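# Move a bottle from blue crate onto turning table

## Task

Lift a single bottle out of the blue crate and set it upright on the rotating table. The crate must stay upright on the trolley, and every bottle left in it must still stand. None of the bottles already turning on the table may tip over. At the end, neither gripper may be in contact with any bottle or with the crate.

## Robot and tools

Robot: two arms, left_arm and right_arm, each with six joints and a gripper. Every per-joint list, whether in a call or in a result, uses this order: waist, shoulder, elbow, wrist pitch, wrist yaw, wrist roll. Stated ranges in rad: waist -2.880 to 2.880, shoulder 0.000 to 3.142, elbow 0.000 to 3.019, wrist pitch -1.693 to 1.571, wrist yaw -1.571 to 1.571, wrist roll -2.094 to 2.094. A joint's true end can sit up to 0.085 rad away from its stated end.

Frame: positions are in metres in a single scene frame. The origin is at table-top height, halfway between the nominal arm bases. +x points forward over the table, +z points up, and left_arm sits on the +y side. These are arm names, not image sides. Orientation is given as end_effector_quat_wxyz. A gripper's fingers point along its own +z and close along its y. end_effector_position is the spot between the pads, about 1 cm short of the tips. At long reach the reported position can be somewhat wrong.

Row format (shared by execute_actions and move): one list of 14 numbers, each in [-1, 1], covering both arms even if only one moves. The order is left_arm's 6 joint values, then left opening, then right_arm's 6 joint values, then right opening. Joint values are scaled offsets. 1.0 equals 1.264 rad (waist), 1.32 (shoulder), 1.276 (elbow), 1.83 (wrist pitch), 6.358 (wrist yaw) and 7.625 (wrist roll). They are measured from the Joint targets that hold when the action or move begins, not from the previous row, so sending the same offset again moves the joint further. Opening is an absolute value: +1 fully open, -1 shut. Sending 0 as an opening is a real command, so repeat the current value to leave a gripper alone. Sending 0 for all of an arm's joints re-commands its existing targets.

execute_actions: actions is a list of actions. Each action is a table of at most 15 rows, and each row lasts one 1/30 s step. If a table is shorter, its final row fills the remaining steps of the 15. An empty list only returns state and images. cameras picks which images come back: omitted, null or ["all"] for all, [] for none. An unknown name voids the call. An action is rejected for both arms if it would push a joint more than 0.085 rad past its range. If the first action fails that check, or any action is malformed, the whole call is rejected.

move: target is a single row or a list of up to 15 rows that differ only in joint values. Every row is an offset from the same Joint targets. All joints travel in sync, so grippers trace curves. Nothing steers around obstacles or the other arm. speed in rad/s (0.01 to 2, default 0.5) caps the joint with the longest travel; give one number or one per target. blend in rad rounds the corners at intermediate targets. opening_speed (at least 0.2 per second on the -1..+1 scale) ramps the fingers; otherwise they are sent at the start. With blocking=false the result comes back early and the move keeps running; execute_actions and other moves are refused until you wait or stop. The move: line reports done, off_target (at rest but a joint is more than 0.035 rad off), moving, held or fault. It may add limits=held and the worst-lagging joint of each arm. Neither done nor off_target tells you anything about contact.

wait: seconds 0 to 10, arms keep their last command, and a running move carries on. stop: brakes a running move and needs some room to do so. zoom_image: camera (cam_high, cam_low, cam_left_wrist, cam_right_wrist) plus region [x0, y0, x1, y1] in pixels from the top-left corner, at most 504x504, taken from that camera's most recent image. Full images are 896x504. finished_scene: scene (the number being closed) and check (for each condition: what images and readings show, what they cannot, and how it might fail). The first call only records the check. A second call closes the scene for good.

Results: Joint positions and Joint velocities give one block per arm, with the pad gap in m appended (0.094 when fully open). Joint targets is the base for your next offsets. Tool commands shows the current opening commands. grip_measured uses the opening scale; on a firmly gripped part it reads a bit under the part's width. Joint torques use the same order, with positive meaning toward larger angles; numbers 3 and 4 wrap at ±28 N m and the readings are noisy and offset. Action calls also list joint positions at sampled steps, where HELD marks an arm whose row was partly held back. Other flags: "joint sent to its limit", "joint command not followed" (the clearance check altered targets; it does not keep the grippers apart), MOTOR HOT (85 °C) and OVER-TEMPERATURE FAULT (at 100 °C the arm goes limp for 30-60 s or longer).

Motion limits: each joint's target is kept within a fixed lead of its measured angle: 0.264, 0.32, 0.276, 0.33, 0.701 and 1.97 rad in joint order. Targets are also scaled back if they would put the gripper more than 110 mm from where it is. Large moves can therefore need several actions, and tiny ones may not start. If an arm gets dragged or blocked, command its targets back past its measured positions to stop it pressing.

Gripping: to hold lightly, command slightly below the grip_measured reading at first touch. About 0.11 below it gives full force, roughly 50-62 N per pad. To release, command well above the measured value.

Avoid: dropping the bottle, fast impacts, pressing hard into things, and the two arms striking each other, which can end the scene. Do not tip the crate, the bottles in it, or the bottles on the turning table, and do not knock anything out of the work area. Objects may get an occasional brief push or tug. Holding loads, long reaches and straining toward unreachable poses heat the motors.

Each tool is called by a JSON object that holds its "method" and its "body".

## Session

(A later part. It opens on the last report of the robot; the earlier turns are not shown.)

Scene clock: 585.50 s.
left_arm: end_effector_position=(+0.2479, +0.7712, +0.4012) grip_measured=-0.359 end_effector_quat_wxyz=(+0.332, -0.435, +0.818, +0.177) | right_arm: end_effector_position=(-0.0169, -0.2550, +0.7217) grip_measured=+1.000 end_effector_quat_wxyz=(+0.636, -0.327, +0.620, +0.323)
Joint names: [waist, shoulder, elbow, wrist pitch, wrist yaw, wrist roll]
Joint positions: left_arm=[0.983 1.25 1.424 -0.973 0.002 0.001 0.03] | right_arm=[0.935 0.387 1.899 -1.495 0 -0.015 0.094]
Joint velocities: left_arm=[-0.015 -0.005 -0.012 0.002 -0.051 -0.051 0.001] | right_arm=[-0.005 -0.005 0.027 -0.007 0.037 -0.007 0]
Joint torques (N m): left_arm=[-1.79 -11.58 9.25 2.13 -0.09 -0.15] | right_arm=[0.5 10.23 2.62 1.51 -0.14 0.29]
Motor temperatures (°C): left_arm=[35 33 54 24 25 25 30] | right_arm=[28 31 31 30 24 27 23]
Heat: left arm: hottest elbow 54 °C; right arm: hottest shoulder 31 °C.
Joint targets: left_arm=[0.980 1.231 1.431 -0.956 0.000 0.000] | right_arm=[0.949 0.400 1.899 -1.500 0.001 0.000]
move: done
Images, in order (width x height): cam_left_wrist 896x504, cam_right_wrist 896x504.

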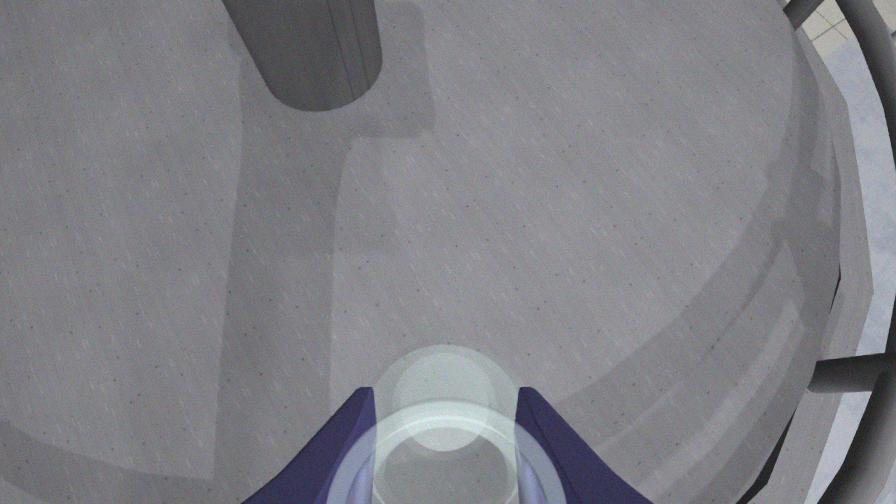

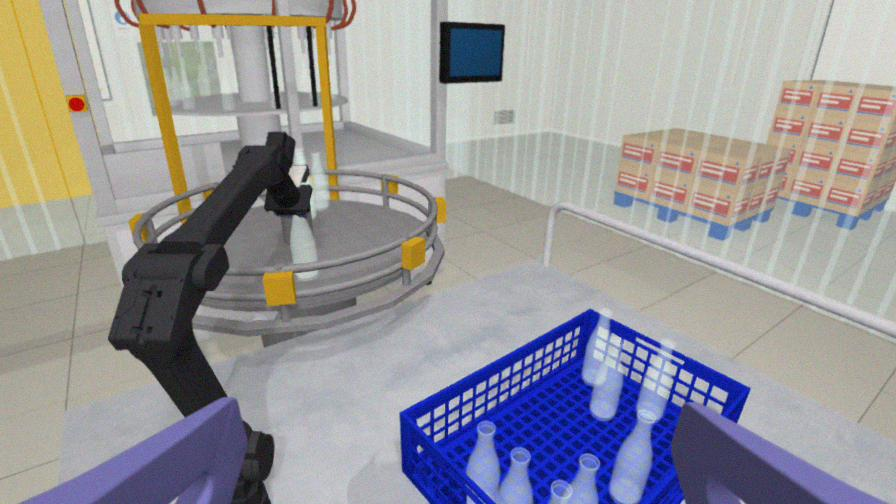

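{"method": "wait", "body": {"seconds": 0.1, "cameras": []}}

{"method": "wait", "body": {"seconds": 0.1, "cameras": []}}

{"method": "wait", "body": {"seconds": 0.1, "cameras": ["cam_left_wrist", "cam_right_wrist"]}}

{"method": "zoom_image", "body": {"camera": "cam_left_wrist", "region": [340, 330, 560, 504]}}

Scene clock: 613.50 s.
left_arm: end_effector_position=(+0.2479, +0.7713, +0.4013) grip_measured=-0.359 end_effector_quat_wxyz=(+0.333, -0.435, +0.818, +0.177) | right_arm: end_effector_position=(-0.0169, -0.2550, +0.7217) grip_measured=+1.000 end_effector_quat_wxyz=(+0.636, -0.327, +0.620, +0.323)
Joint names: [waist, shoulder, elbow, wrist pitch, wrist yaw, wrist roll]
Joint positions: left_arm=[0.983 1.25 1.424 -0.972 0.002 0.001 0.03] | right_arm=[0.935 0.387 1.899 -1.495 0 -0.015 0.094]
Joint velocities: left_arm=[-0.005 0.005 0.007 -0.022 0.022 -0.037 -0.001] | right_arm=[-0.005 0.005 -0.002 -0.022 -0.007 0.022 0]
Joint torques (N m): left_arm=[-1.67 -11.87 9.29 2.14 -0.08 -0.14] | right_arm=[0.5 10.17 2.62 1.51 -0.14 0.29]
Motor temperatures (°C): left_arm=[35 33 54 24 25 25 30] | right_arm=[28 31 31 30 24 26 23]
Heat: left arm: hottest elbow 54 °C; right arm: hottest shoulder 31 °C.
Joint targets: left_arm=[0.980 1.231 1.431 -0.956 0.000 0.000] | right_arm=[0.949 0.400 1.899 -1.500 0.001 0.000]
Tool commands: left_gripper/opening=-0.6 right_gripper/opening=+1.0
wait: 0.10 s; at rest from the start
No camera images: "cameras" was empty.

Scene clock: 613.60 s.
left_arm: end_effector_position=(+0.2479, +0.7713, +0.4013) grip_measured=-0.359 end_effector_quat_wxyz=(+0.333, -0.435, +0.818, +0.177) | right_arm: end_effector_position=(-0.0169, -0.2550, +0.7217) grip_measured=+1.000 end_effector_quat_wxyz=(+0.636, -0.327, +0.620, +0.323)
Joint names: [waist, shoulder, elbow, wrist pitch, wrist yaw, wrist roll]
Joint positions: left_arm=[0.983 1.25 1.424 -0.972 0.002 0.001 0.03] | right_arm=[0.935 0.387 1.899 -1.495 0 -0.015 0.094]
Joint velocities: left_arm=[-0.015 0.005 0.002 -0.002 -0.007 -0.037 -0.001] | right_arm=[-0.005 -0.005 -0.007 0.022 -0.051 0.037 0]
Joint torques (N m): left_arm=[-2.37 -11.46 9.35 2.15 -0.08 -0.16] | right_arm=[0.5 10.23 2.63 1.51 -0.14 0.29]
Motor temperatures (°C): left_arm=[35 33 54 24 25 25 30] | right_arm=[28 31 31 30 24 26 23]
Heat: left arm: hottest elbow 54 °C; right arm: hottest shoulder 31 °C.
Joint targets: left_arm=[0.980 1.231 1.431 -0.956 0.000 0.000] | right_arm=[0.949 0.400 1.899 -1.500 0.001 0.000]
Tool commands: left_gripper/opening=-0.6 right_gripper/opening=+1.0
wait: 0.10 s; no rest
No camera images: "cameras" was empty.

Scene clock: 613.70 s.
left_arm: end_effector_position=(+0.2479, +0.7713, +0.4013) grip_measured=-0.359 end_effector_quat_wxyz=(+0.333, -0.435, +0.818, +0.177) | right_arm: end_effector_position=(-0.0169, -0.2550, +0.7217) grip_measured=+1.000 end_effector_quat_wxyz=(+0.636, -0.327, +0.620, +0.323)
Joint names: [waist, shoulder, elbow, wrist pitch, wrist yaw, wrist roll]
Joint positions: left_arm=[0.983 1.25 1.424 -0.972 0.002 0.001 0.03] | right_arm=[0.935 0.387 1.899 -1.495 0 -0.015 0.094]
Joint velocities: left_arm=[-0.005 -0.015 -0.002 -0.012 -0.022 0.007 0] | right_arm=[-0.005 -0.015 0.007 0.017 -0.066 -0.051 0]
Joint torques (N m): left_arm=[-2.02 -11.46 9.32 2.3 -0.1 -0.09] | right_arm=[0.5 10.23 2.62 1.51 -0.14 0.29]
Motor temperatures (°C): left_arm=[35 33 54 24 25 25 30] | right_arm=[28 31 31 30 24 26 23]
Heat: left arm: hottest elbow 54 °C; right arm: hottest shoulder 31 °C.
Joint targets: left_arm=[0.980 1.231 1.431 -0.956 0.000 0.000] | right_arm=[0.949 0.400 1.899 -1.500 0.001 0.000]
Tool commands: left_gripper/opening=-0.6 right_gripper/opening=+1.0
wait: 0.10 s; no rest
Images, in order (width x height): cam_left_wrist 896x504, cam_right_wrist 896x504.

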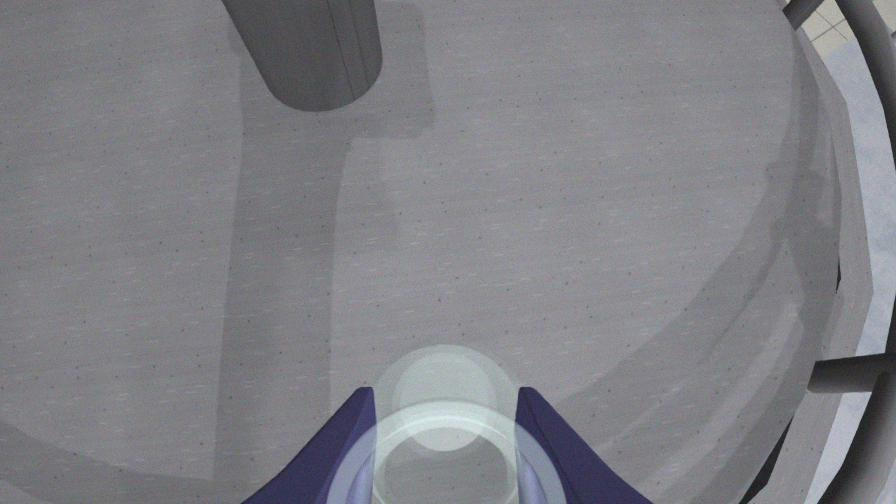

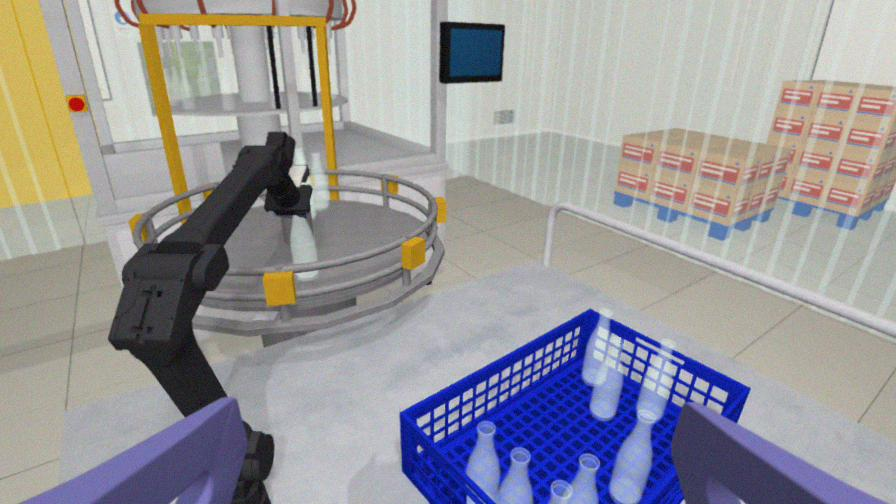

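Scaled by 2.291 from the camera's 896x504 image, which has a finer 1280x720 frame.

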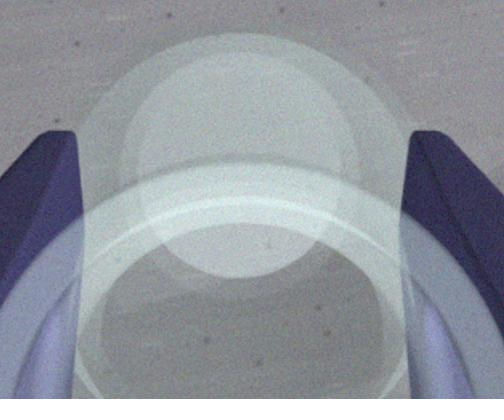

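{"method": "move", "body": {"target": [0, 0, 0, 0, 0, 0, -0.6, 0, 0.466, -0.2345, 0.5, 0, 0, 1], "speed": 0.8, "cameras": ["cam_right_wrist"]}}

{"method": "zoom_image", "body": {"camera": "cam_right_wrist", "region": [60, 100, 480, 340]}}

Scene clock: 639.70 s.
left_arm: end_effector_position=(+0.2479, +0.7713, +0.4013) grip_measured=-0.359 end_effector_quat_wxyz=(+0.333, -0.435, +0.818, +0.177) | right_arm: end_effector_position=(+0.2637, +0.1416, +0.6821) grip_measured=+1.000 end_effector_quat_wxyz=(+0.618, -0.336, +0.638, +0.314)
Joint names: [waist, shoulder, elbow, wrist pitch, wrist yaw, wrist roll]
Joint positions: left_arm=[0.983 1.25 1.424 -0.972 0.002 0.001 0.03] | right_arm=[0.935 1.021 1.581 -0.6 0 -0.015 0.094]
Joint velocities: left_arm=[0.005 -0.015 -0.022 0.002 -0.007 -0.095 0] | right_arm=[-0.015 -0.015 -0.002 0.007 -0.051 -0.007 0]
Joint torques (N m): left_arm=[-2.02 -10.99 9.16 2.22 -0.11 -0.15] | right_arm=[0.5 -3.84 11.44 2.21 -0.14 0.29]
Motor temperatures (°C): left_arm=[34 33 54 24 25 25 30] | right_arm=[28 31 31 30 24 26 23]
Heat: left arm: hottest elbow 54 °C; right arm: hottest shoulder 31 °C.
Joint targets: left_arm=[0.980 1.231 1.431 -0.956 0.000 0.000] | right_arm=[0.949 1.015 1.600 -0.585 0.001 0.000]
move: done
Images, in order (width x height): cam_right_wrist 896x504.

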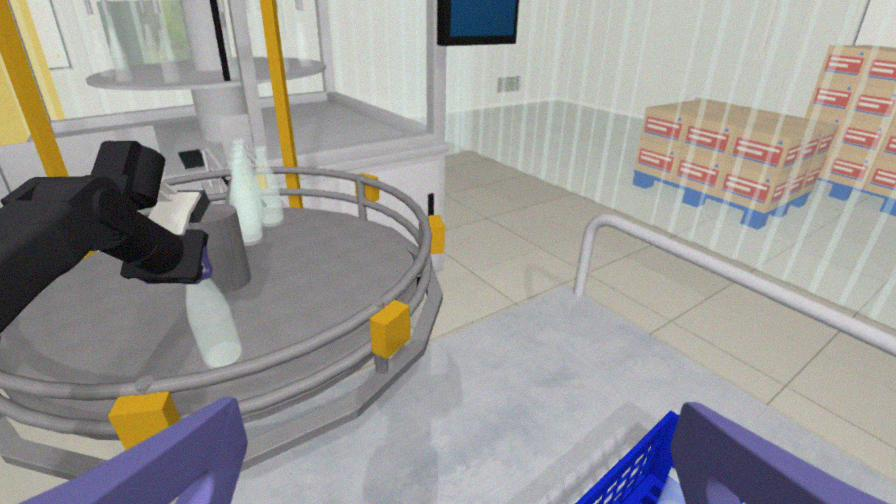

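Scaled by 1.200 from the camera's 896x504 image, which has a finer 1280x720 frame.

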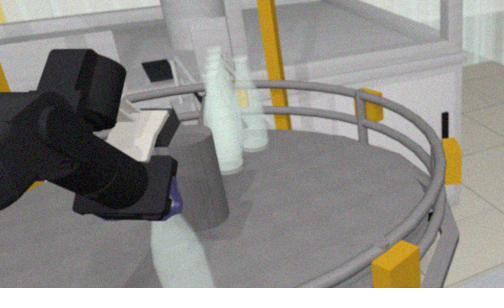

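{"method": "zoom_image", "body": {"camera": "cam_right_wrist", "region": [180, 110, 390, 260]}}

{"method": "wait", "body": {"seconds": 1.0, "cameras": ["cam_right_wrist"]}}

{"method": "zoom_image", "body": {"camera": "cam_right_wrist", "region": [180, 110, 390, 260]}}

Scaled by 2.400 from the camera's 896x504 image, which has a finer 1280x720 frame.

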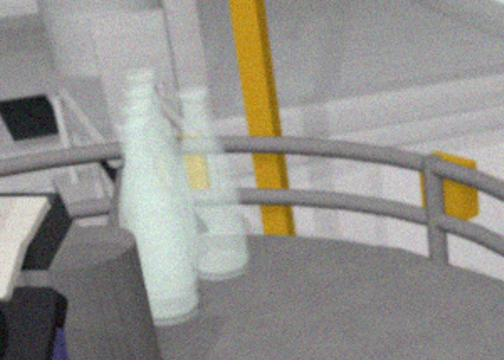

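Scene clock: 644.47 s.
left_arm: end_effector_position=(+0.2479, +0.7713, +0.4013) grip_measured=-0.359 end_effector_quat_wxyz=(+0.333, -0.435, +0.818, +0.177) | right_arm: end_effector_position=(+0.2637, +0.1416, +0.6821) grip_measured=+1.000 end_effector_quat_wxyz=(+0.618, -0.336, +0.638, +0.314)
Joint names: [waist, shoulder, elbow, wrist pitch, wrist yaw, wrist roll]
Joint positions: left_arm=[0.983 1.25 1.424 -0.972 0.002 0.001 0.03] | right_arm=[0.935 1.021 1.581 -0.6 0 -0.015 0.094]
Joint velocities: left_arm=[-0.005 -0.005 0.017 -0.007 -0.007 -0.007 0] | right_arm=[-0.015 -0.005 -0.007 0.007 -0.022 -0.095 0]
Joint torques (N m): left_arm=[-2.02 -11.34 9.29 2.24 -0.09 -0.12] | right_arm=[0.5 -3.78 11.4 2.19 -0.13 0.28]
Motor temperatures (°C): left_arm=[34 33 54 24 25 25 30] | right_arm=[28 30 32 30 24 26 23]
Heat: left arm: hottest elbow 54 °C; right arm: hottest elbow 32 °C.
Joint targets: left_arm=[0.980 1.231 1.431 -0.956 0.000 0.000] | right_arm=[0.949 1.015 1.600 -0.585 0.001 0.000]
Tool commands: left_gripper/opening=-0.6 right_gripper/opening=+1.0
wait: 1.00 s; at rest from the start
Images, in order (width x height): cam_right_wrist 896x504.

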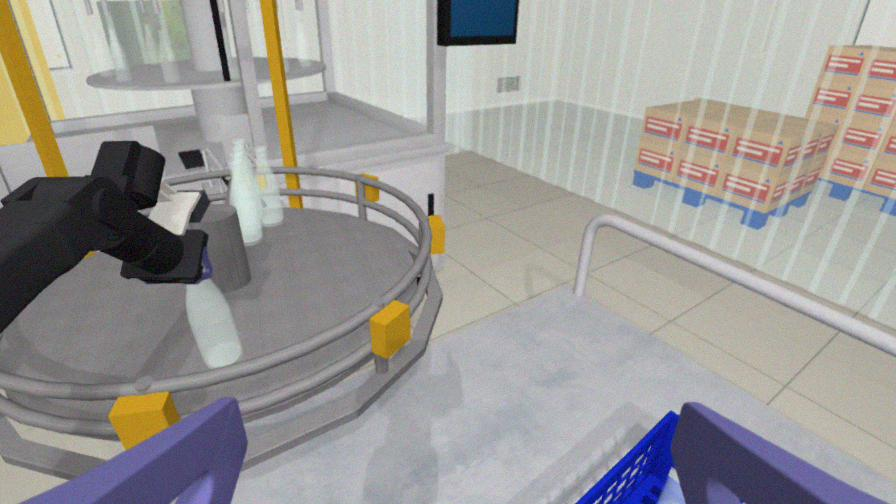

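Scaled by 2.400 from the camera's 896x504 image, which has a finer 1280x720 frame.

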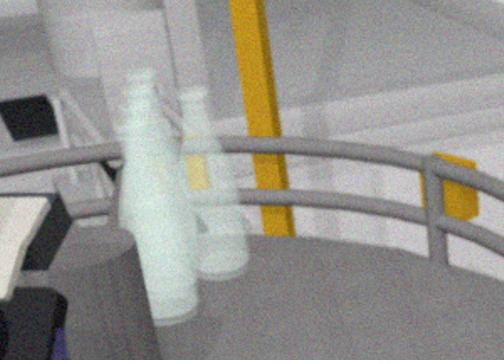

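{"method": "move", "body": {"target": [0, 0, 0.0078, -0.0219, 0, 0, -0.6, 0, 0, 0, 0, 0, 0, 1], "speed": 0.08, "cameras": ["cam_left_wrist", "cam_right_wrist"]}}

{"method": "zoom_image", "body": {"camera": "cam_right_wrist", "region": [140, 220, 300, 380]}}

Scene clock: 670.73 s.
left_arm: end_effector_position=(+0.2467, +0.7674, +0.4007) grip_measured=-0.359 end_effector_quat_wxyz=(+0.329, -0.437, +0.819, +0.173) | right_arm: end_effector_position=(+0.2637, +0.1416, +0.6821) grip_measured=+1.000 end_effector_quat_wxyz=(+0.618, -0.336, +0.638, +0.314)
Joint names: [waist, shoulder, elbow, wrist pitch, wrist yaw, wrist roll]
Joint positions: left_arm=[0.981 1.246 1.424 -0.988 0.004 -0.002 0.03] | right_arm=[0.935 1.021 1.581 -0.6 0 -0.015 0.094]
Joint velocities: left_arm=[-0.005 -0.005 0.002 0.002 0.037 0.022 0] | right_arm=[-0.005 0.005 -0.017 -0.027 -0.022 -0.022 0]
Joint torques (N m): left_arm=[-1.49 -10.58 9.91 1.21 -0.13 -0.09] | right_arm=[0.5 -3.84 11.4 2.19 -0.14 0.29]
Motor temperatures (°C): left_arm=[34 33 54 24 25 25 30] | right_arm=[28 30 36 30 24 26 23]
Heat: left arm: hottest elbow 54 °C; right arm: hottest elbow 36 °C.
Joint targets: left_arm=[0.979 1.231 1.441 -0.996 0.000 0.000] | right_arm=[0.949 1.015 1.600 -0.585 0.001 0.000]
move: done
Images, in order (width x height): cam_left_wrist 896x504, cam_right_wrist 896x504.

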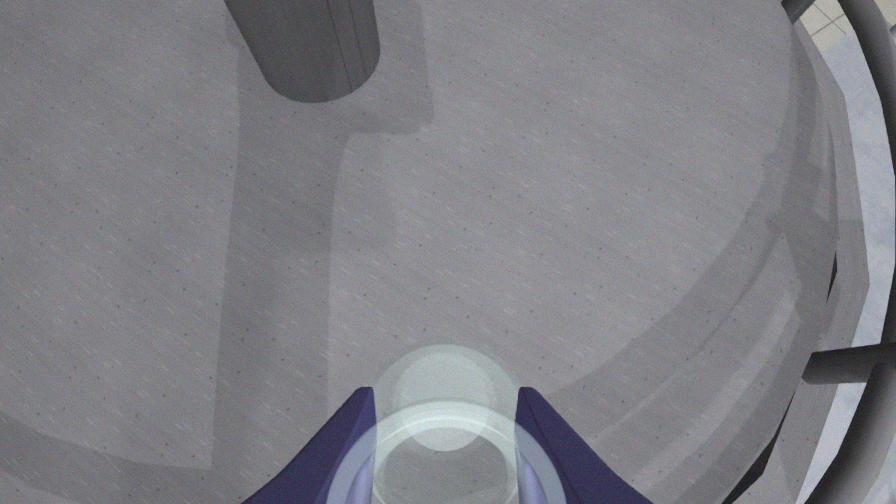

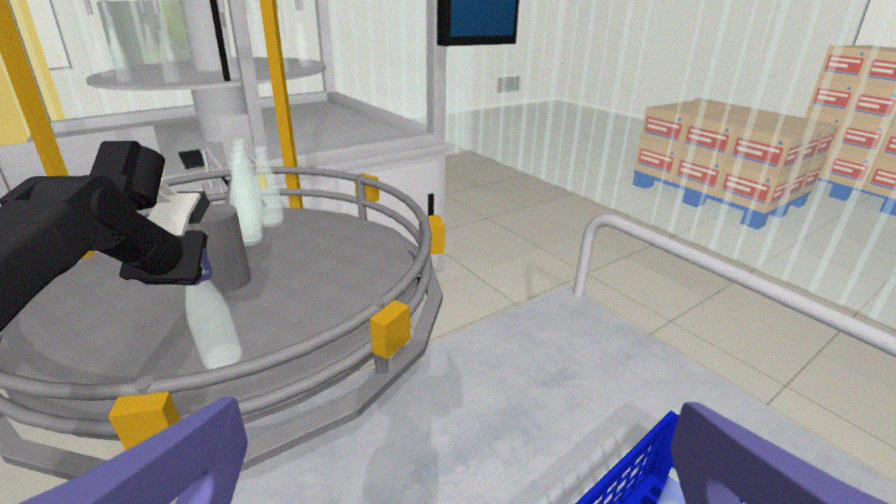

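Scaled by 3.150 from the camera's 896x504 image, which has a finer 1280x720 frame.

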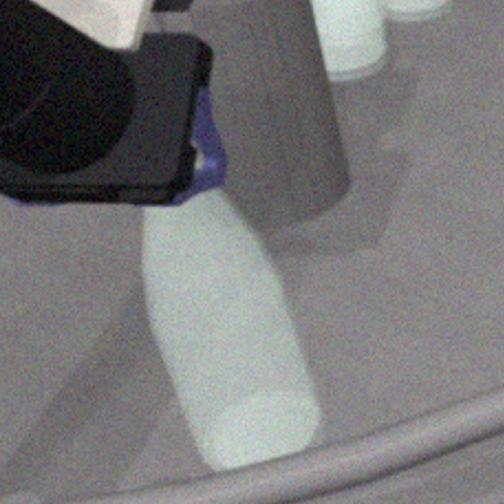

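{"method": "move", "body": {"target": [0, 0, 0, 0, 0, 0, -0.15, 0, 0, 0, 0, 0, 0, 1], "opening_speed": 0.8, "cameras": ["cam_left_wrist", "cam_right_wrist"]}}

{"method": "wait", "body": {"seconds": 0.3, "cameras": ["cam_left_wrist"]}}

Scene clock: 696.63 s.
left_arm: end_effector_position=(+0.2463, +0.7660, +0.4025) grip_measured=-0.153 end_effector_quat_wxyz=(+0.330, -0.436, +0.819, +0.173) | right_arm: end_effector_position=(+0.2637, +0.1416, +0.6821) grip_measured=+1.000 end_effector_quat_wxyz=(+0.618, -0.336, +0.638, +0.314)
Joint names: [waist, shoulder, elbow, wrist pitch, wrist yaw, wrist roll]
Joint positions: left_arm=[0.981 1.241 1.424 -0.989 0.004 -0.003 0.04] | right_arm=[0.935 1.021 1.581 -0.6 0 -0.015 0.094]
Joint velocities: left_arm=[-0.005 -0.005 -0.002 0.002 -0.051 -0.051 -0.001] | right_arm=[-0.005 -0.005 0.007 0.012 -0.022 0.007 0]
Joint torques (N m): left_arm=[-1.79 -10.52 9.91 1.35 -0.17 -0.12] | right_arm=[0.44 -3.84 11.4 2.19 -0.14 0.28]
Motor temperatures (°C): left_arm=[34 33 55 23 25 25 30] | right_arm=[28 29 38 30 24 26 23]
Heat: left arm: hottest elbow 55 °C; right arm: hottest elbow 38 °C.
Joint targets: left_arm=[0.979 1.231 1.441 -0.996 0.000 0.000] | right_arm=[0.949 1.015 1.600 -0.585 0.001 0.000]
move: done
Images, in order (width x height): cam_left_wrist 896x504, cam_right_wrist 896x504.

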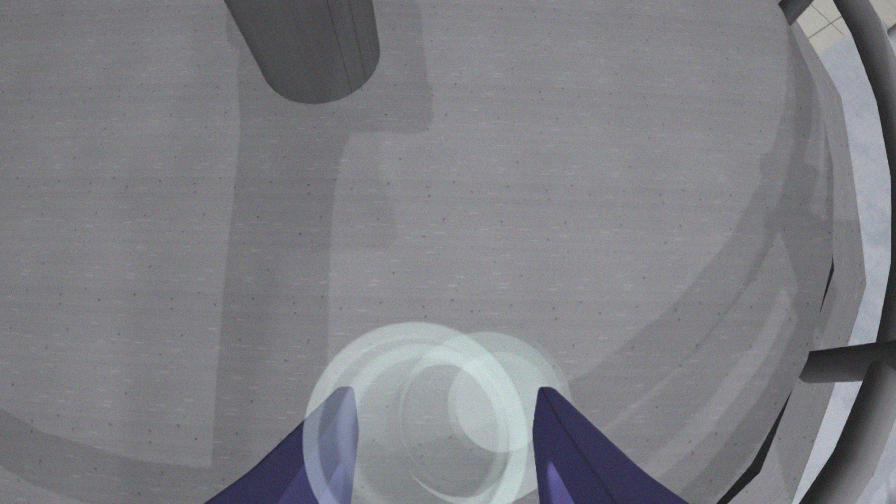

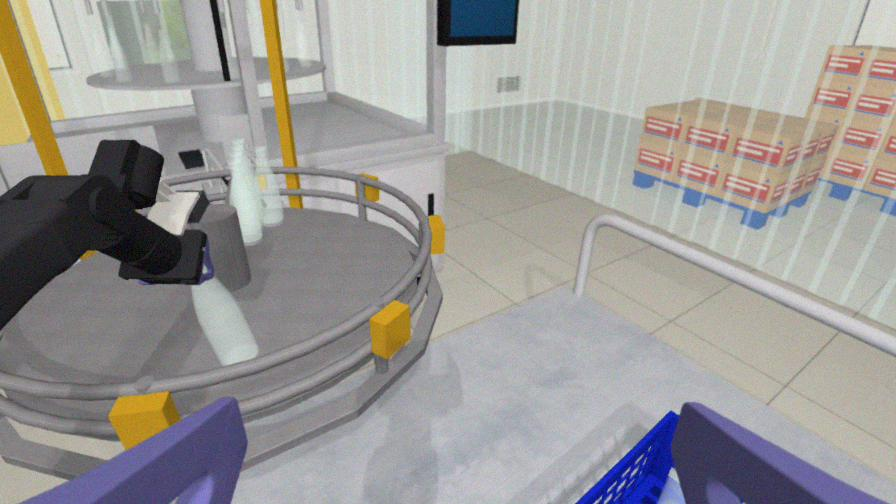

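Scene clock: 696.93 s.
left_arm: end_effector_position=(+0.2469, +0.7657, +0.4025) grip_measured=-0.151 end_effector_quat_wxyz=(+0.331, -0.436, +0.819, +0.172) | right_arm: end_effector_position=(+0.2637, +0.1416, +0.6821) grip_measured=+1.000 end_effector_quat_wxyz=(+0.618, -0.336, +0.638, +0.314)
Joint names: [waist, shoulder, elbow, wrist pitch, wrist yaw, wrist roll]
Joint positions: left_arm=[0.98 1.241 1.424 -0.989 0.005 -0.003 0.04] | right_arm=[0.935 1.021 1.581 -0.6 0 -0.015 0.094]
Joint velocities: left_arm=[-0.015 -0.015 -0.002 -0.012 -0.051 0.007 0] | right_arm=[-0.005 -0.005 -0.022 -0.017 0.007 -0.022 0]
Joint torques (N m): left_arm=[-2.02 -10.87 9.95 1.21 -0.26 -0.09] | right_arm=[0.5 -3.84 11.41 2.19 -0.13 0.29]
Motor temperatures (°C): left_arm=[34 33 55 23 25 25 30] | right_arm=[28 29 38 30 24 26 23]
Heat: left arm: hottest elbow 55 °C; right arm: hottest elbow 38 °C.
Joint targets: left_arm=[0.979 1.231 1.441 -0.996 0.000 0.000] | right_arm=[0.949 1.015 1.600 -0.585 0.001 0.000]
Tool commands: left_gripper/opening=-0.15 right_gripper/opening=+1.0
wait: 0.30 s; at rest by 0.17 s
Images, in order (width x height): cam_left_wrist 896x504.

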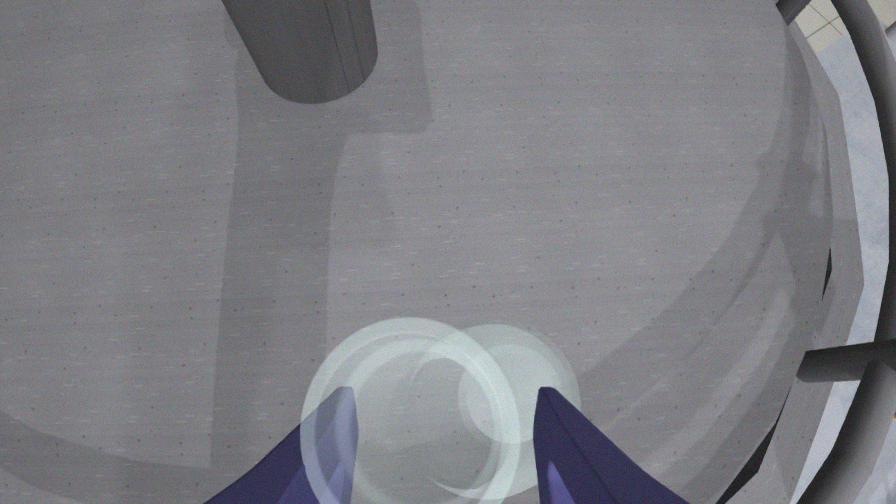

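{"method": "move", "body": {"target": [0, 0, 0, 0, 0, 0, -0.6, 0, 0, 0, 0, 0, 0, 1], "opening_speed": 0.6, "cameras": ["cam_left_wrist", "cam_right_wrist"]}}

Scene clock: 704.83 s.
left_arm: end_effector_position=(+0.2480, +0.7625, +0.4035) grip_measured=-0.367 end_effector_quat_wxyz=(+0.332, -0.435, +0.820, +0.168) | right_arm: end_effector_position=(+0.2637, +0.1416, +0.6821) grip_measured=+1.000 end_effector_quat_wxyz=(+0.618, -0.336, +0.638, +0.314)
Joint names: [waist, shoulder, elbow, wrist pitch, wrist yaw, wrist roll]
Joint positions: left_arm=[0.976 1.238 1.424 -0.995 0.011 -0.006 0.03] | right_arm=[0.935 1.021 1.581 -0.6 0 -0.015 0.094]
Joint velocities: left_arm=[0.005 -0.005 -0.002 -0.017 0.051 0.037 -0.001] | right_arm=[-0.005 -0.005 0.007 -0.022 0.051 -0.007 0]
Joint torques (N m): left_arm=[-1.73 -10.11 10.09 1.42 -0.52 -0.04] | right_arm=[0.44 -3.78 11.41 2.19 -0.14 0.29]
Motor temperatures (°C): left_arm=[34 33 55 23 25 25 29] | right_arm=[28 29 39 30 24 26 23]
Heat: left arm: hottest elbow 55 °C; right arm: hottest elbow 39 °C.
Joint targets: left_arm=[0.980 1.231 1.441 -0.996 0.000 0.000] | right_arm=[0.949 1.015 1.600 -0.585 0.001 0.000]
move: done
Images, in order (width x height): cam_left_wrist 896x504, cam_right_wrist 896x504.

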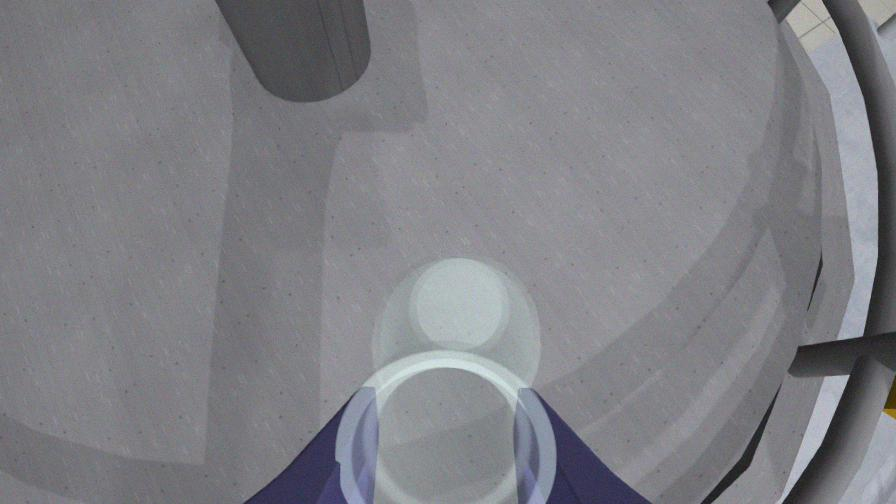

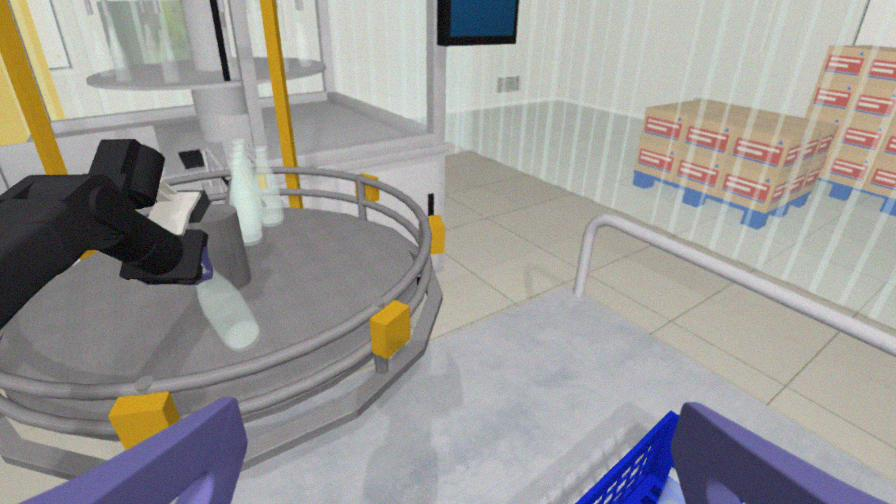

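{"method": "move", "body": {"target": [0, 0.0409, 0.2837, -0.1388, 0, 0, -0.6, 0, 0, 0, 0, 0, 0, 1], "speed": 0.4, "cameras": ["cam_left_wrist", "cam_right_wrist"]}}

{"method": "zoom_image", "body": {"camera": "cam_right_wrist", "region": [0, 80, 440, 326]}}

Scene clock: 732.50 s.
left_arm: end_effector_position=(+0.2417, +0.7557, +0.4974) grip_measured=-0.373 end_effector_quat_wxyz=(+0.327, -0.437, +0.820, +0.171) | right_arm: end_effector_position=(+0.2637, +0.1416, +0.6821) grip_measured=+1.000 end_effector_quat_wxyz=(+0.618, -0.336, +0.638, +0.314)
Joint names: [waist, shoulder, elbow, wrist pitch, wrist yaw, wrist roll]
Joint positions: left_arm=[0.976 1.295 1.735 -1.255 0.003 -0.006 0.029] | right_arm=[0.935 1.021 1.581 -0.6 0 -0.015 0.094]
Joint velocities: left_arm=[-0.005 -0.024 0.012 -0.002 0.007 -0.022 0.002] | right_arm=[-0.005 0.005 -0.027 0.012 0.022 0.022 0]
Joint torques (N m): left_arm=[-1.44 -10.7 12.93 1.73 -0.13 -0.08] | right_arm=[0.44 -3.84 11.43 2.21 -0.14 0.29]
Motor temperatures (°C): left_arm=[34 32 56 23 25 25 30] | right_arm=[27 29 40 29 24 26 23]
Heat: left arm: hottest elbow 56 °C; right arm: hottest elbow 40 °C.
Joint targets: left_arm=[0.980 1.285 1.803 -1.250 0.000 0.000] | right_arm=[0.949 1.015 1.600 -0.585 0.001 0.000]
move: off_target (left_arm); left_arm: the elbow is farthest, 0.068 rad from its target
Images, in order (width x height): cam_left_wrist 896x504, cam_right_wrist 896x504.

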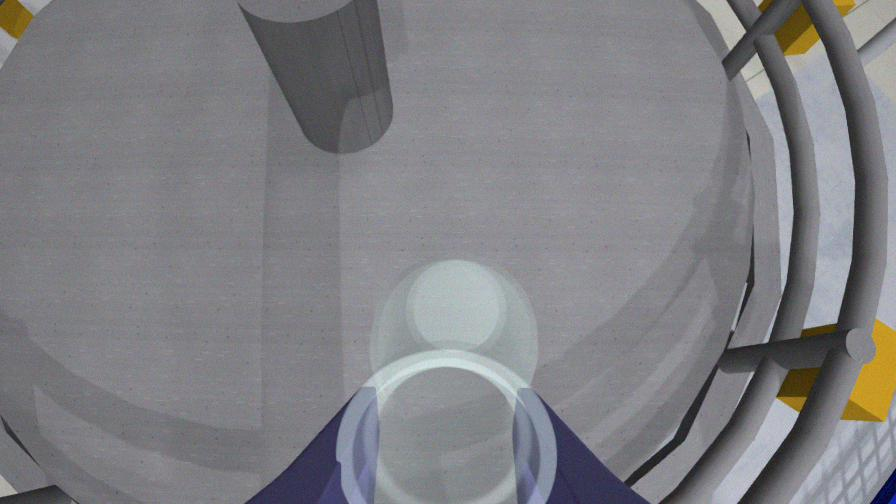

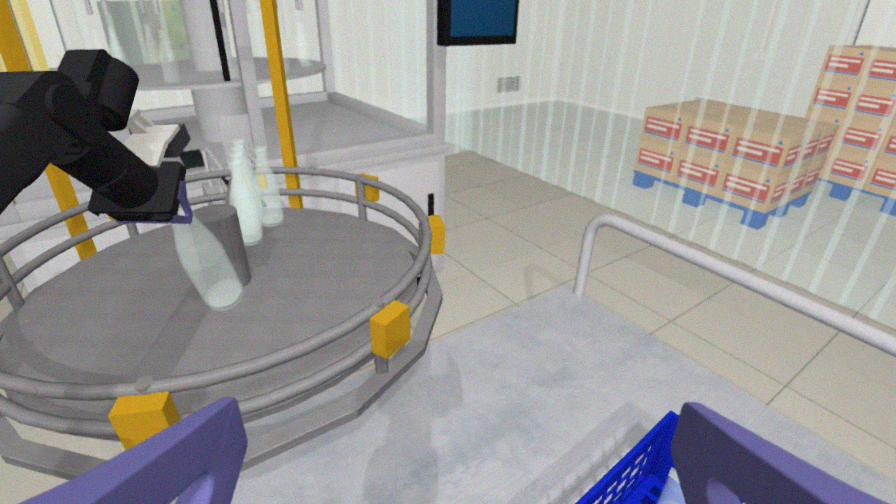

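Scaled by 1.145 from the camera's 896x504 image, which has a finer 1280x720 frame.

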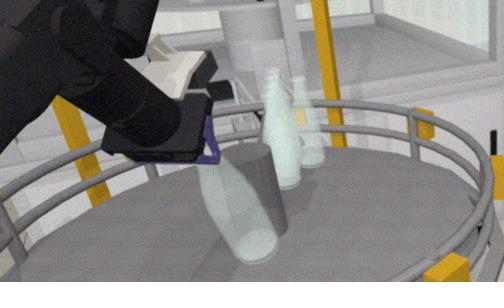

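{"method": "execute_actions", "body": {"actions": [], "cameras": ["cam_high", "cam_right_wrist", "cam_left_wrist"]}}

Scene clock: 769.13 s.
left_arm: end_effector_position=(+0.2417, +0.7557, +0.4974) grip_measured=-0.373 end_effector_quat_wxyz=(+0.327, -0.437, +0.820, +0.171) | right_arm: end_effector_position=(+0.2637, +0.1416, +0.6821) grip_measured=+1.000 end_effector_quat_wxyz=(+0.618, -0.336, +0.638, +0.314)
Joint names: [waist, shoulder, elbow, wrist pitch, wrist yaw, wrist roll]
Joint positions: left_arm=[0.976 1.295 1.735 -1.255 0.003 -0.006 0.029] | right_arm=[0.935 1.021 1.581 -0.6 0 -0.015 0.094]
Joint velocities: left_arm=[-0.005 -0.005 -0.002 -0.017 -0.081 -0.037 0] | right_arm=[-0.005 -0.005 -0.007 0.007 -0.095 0.007 0]
Joint torques (N m): left_arm=[-2.08 -10.7 12.83 1.8 -0.16 -0.05] | right_arm=[0.5 -3.84 11.4 2.19 -0.14 0.29]
Motor temperatures (°C): left_arm=[34 31 55 23 25 25 30] | right_arm=[27 29 42 29 24 26 23]
Heat: left arm: hottest elbow 55 °C; right arm: hottest elbow 42 °C.
Joint targets: left_arm=[0.980 1.285 1.803 -1.250 0.000 0.000] | right_arm=[0.949 1.015 1.600 -0.585 0.001 0.000]
Tool commands: left_gripper/opening=-0.6 right_gripper/opening=+1.0
Images, in order (width x height): cam_high 896x504, cam_left_wrist 896x504, cam_right_wrist 896x504.

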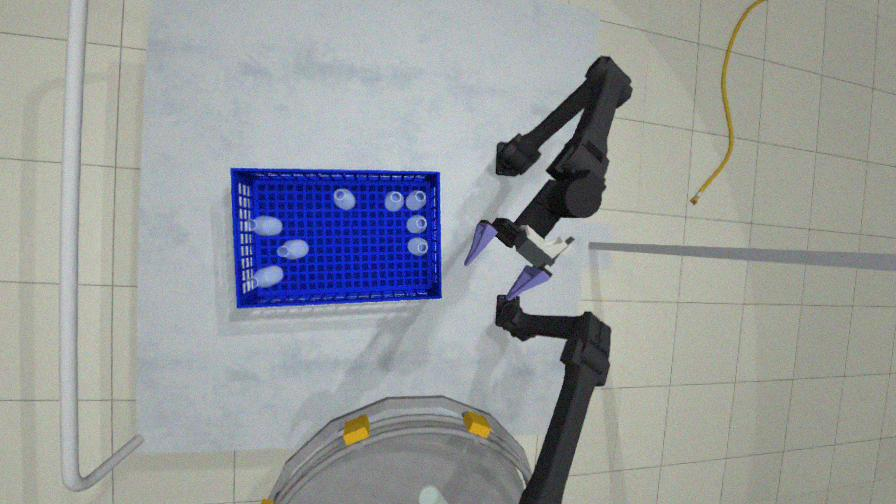

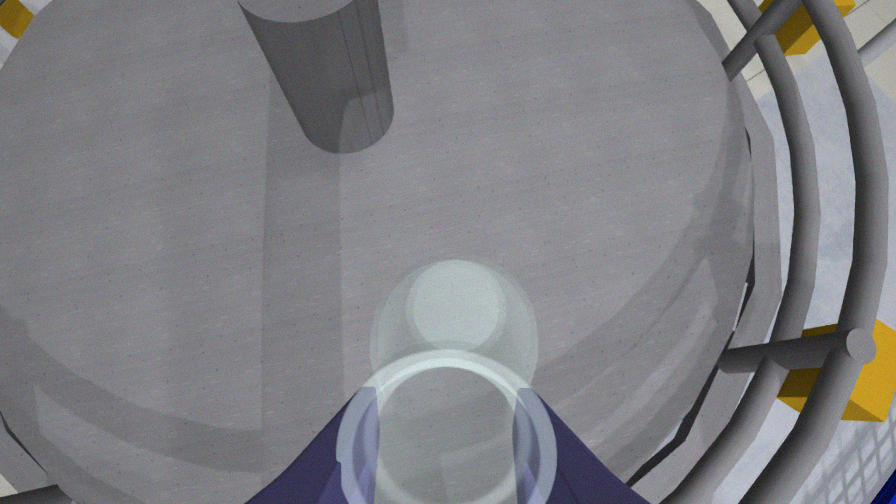

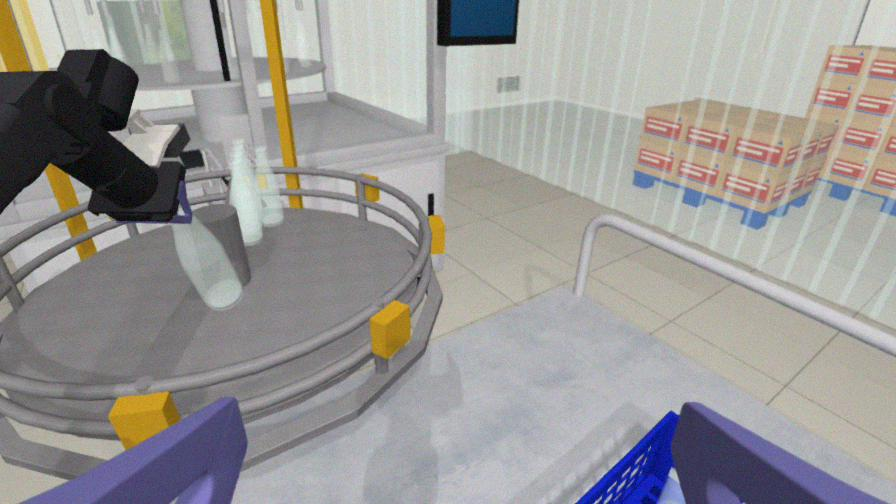

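{"method": "zoom_image", "body": {"camera": "cam_right_wrist", "region": [100, 120, 352, 320]}}

Scaled by 2.000 from the camera's 896x504 image, which has a finer 1280x720 frame.

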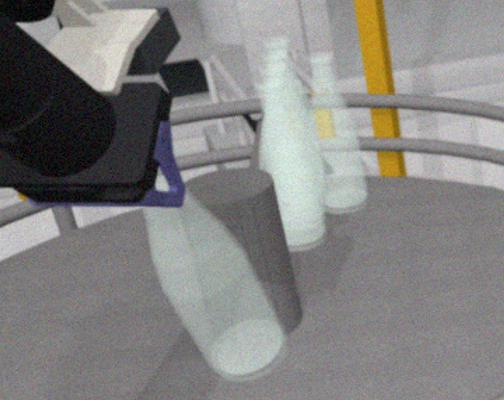

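{"method": "execute_actions", "body": {"actions": [], "cameras": ["cam_right_wrist", "cam_left_wrist"]}}

{"method": "zoom_image", "body": {"camera": "cam_right_wrist", "region": [200, 120, 326, 260]}}

{"method": "zoom_image", "body": {"camera": "cam_left_wrist", "region": [400, 0, 700, 260]}}

Scene clock: 781.97 s.
left_arm: end_effector_position=(+0.2417, +0.7557, +0.4974) grip_measured=-0.373 end_effector_quat_wxyz=(+0.327, -0.437, +0.820, +0.171) | right_arm: end_effector_position=(+0.2637, +0.1416, +0.6821) grip_measured=+1.000 end_effector_quat_wxyz=(+0.618, -0.336, +0.638, +0.314)
Joint names: [waist, shoulder, elbow, wrist pitch, wrist yaw, wrist roll]
Joint positions: left_arm=[0.976 1.295 1.735 -1.255 0.003 -0.006 0.029] | right_arm=[0.935 1.021 1.581 -0.6 0 -0.015 0.094]
Joint velocities: left_arm=[-0.005 -0.005 0.007 -0.007 -0.007 -0.051 0.001] | right_arm=[-0.005 -0.005 -0.002 -0.012 -0.066 -0.066 0]
Joint torques (N m): left_arm=[-1.2 -10.46 12.98 1.7 -0.15 -0.05] | right_arm=[0.44 -3.84 11.4 2.19 -0.14 0.29]
Motor temperatures (°C): left_arm=[34 31 56 23 25 25 30] | right_arm=[27 28 42 29 24 26 23]
Heat: left arm: hottest elbow 56 °C; right arm: hottest elbow 42 °C.
Joint targets: left_arm=[0.980 1.285 1.803 -1.250 0.000 0.000] | right_arm=[0.949 1.015 1.600 -0.585 0.001 0.000]
Tool commands: left_gripper/opening=-0.6 right_gripper/opening=+1.0
Images, in order (width x height): cam_left_wrist 896x504, cam_right_wrist 896x504.

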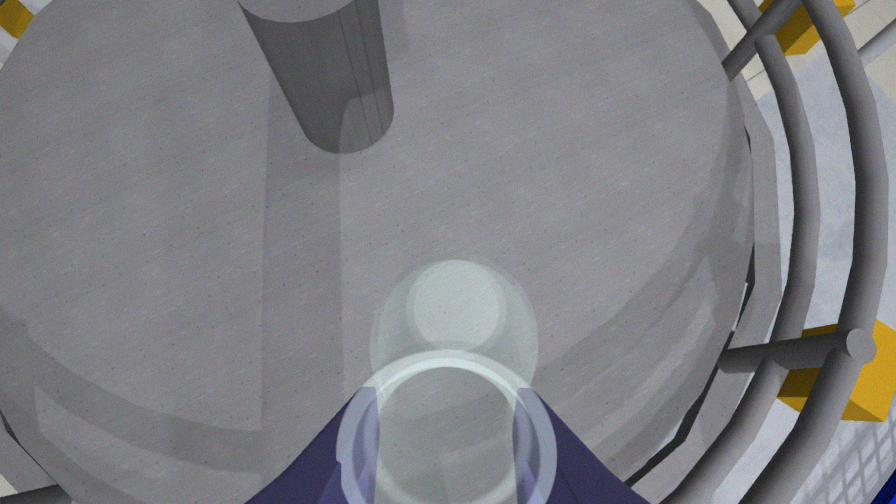

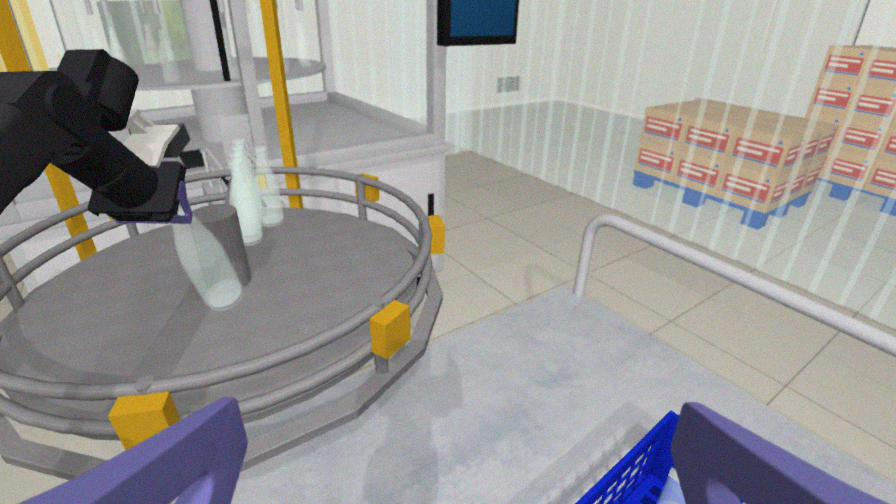

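Scaled by 3.600 from the camera's 896x504 image, which has a finer 1280x720 frame.

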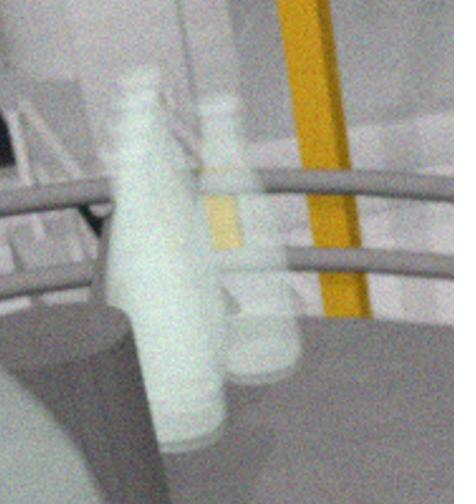

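Scaled by 1.680 from the camera's 896x504 image, which has a finer 1280x720 frame.

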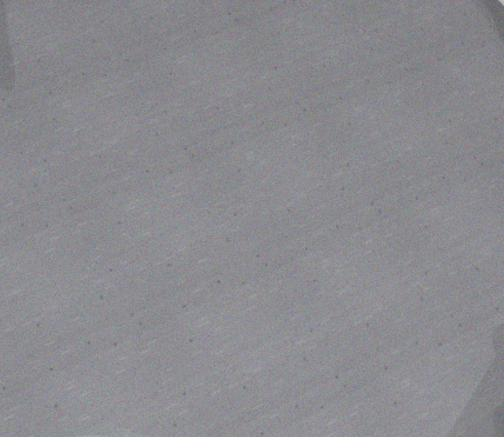

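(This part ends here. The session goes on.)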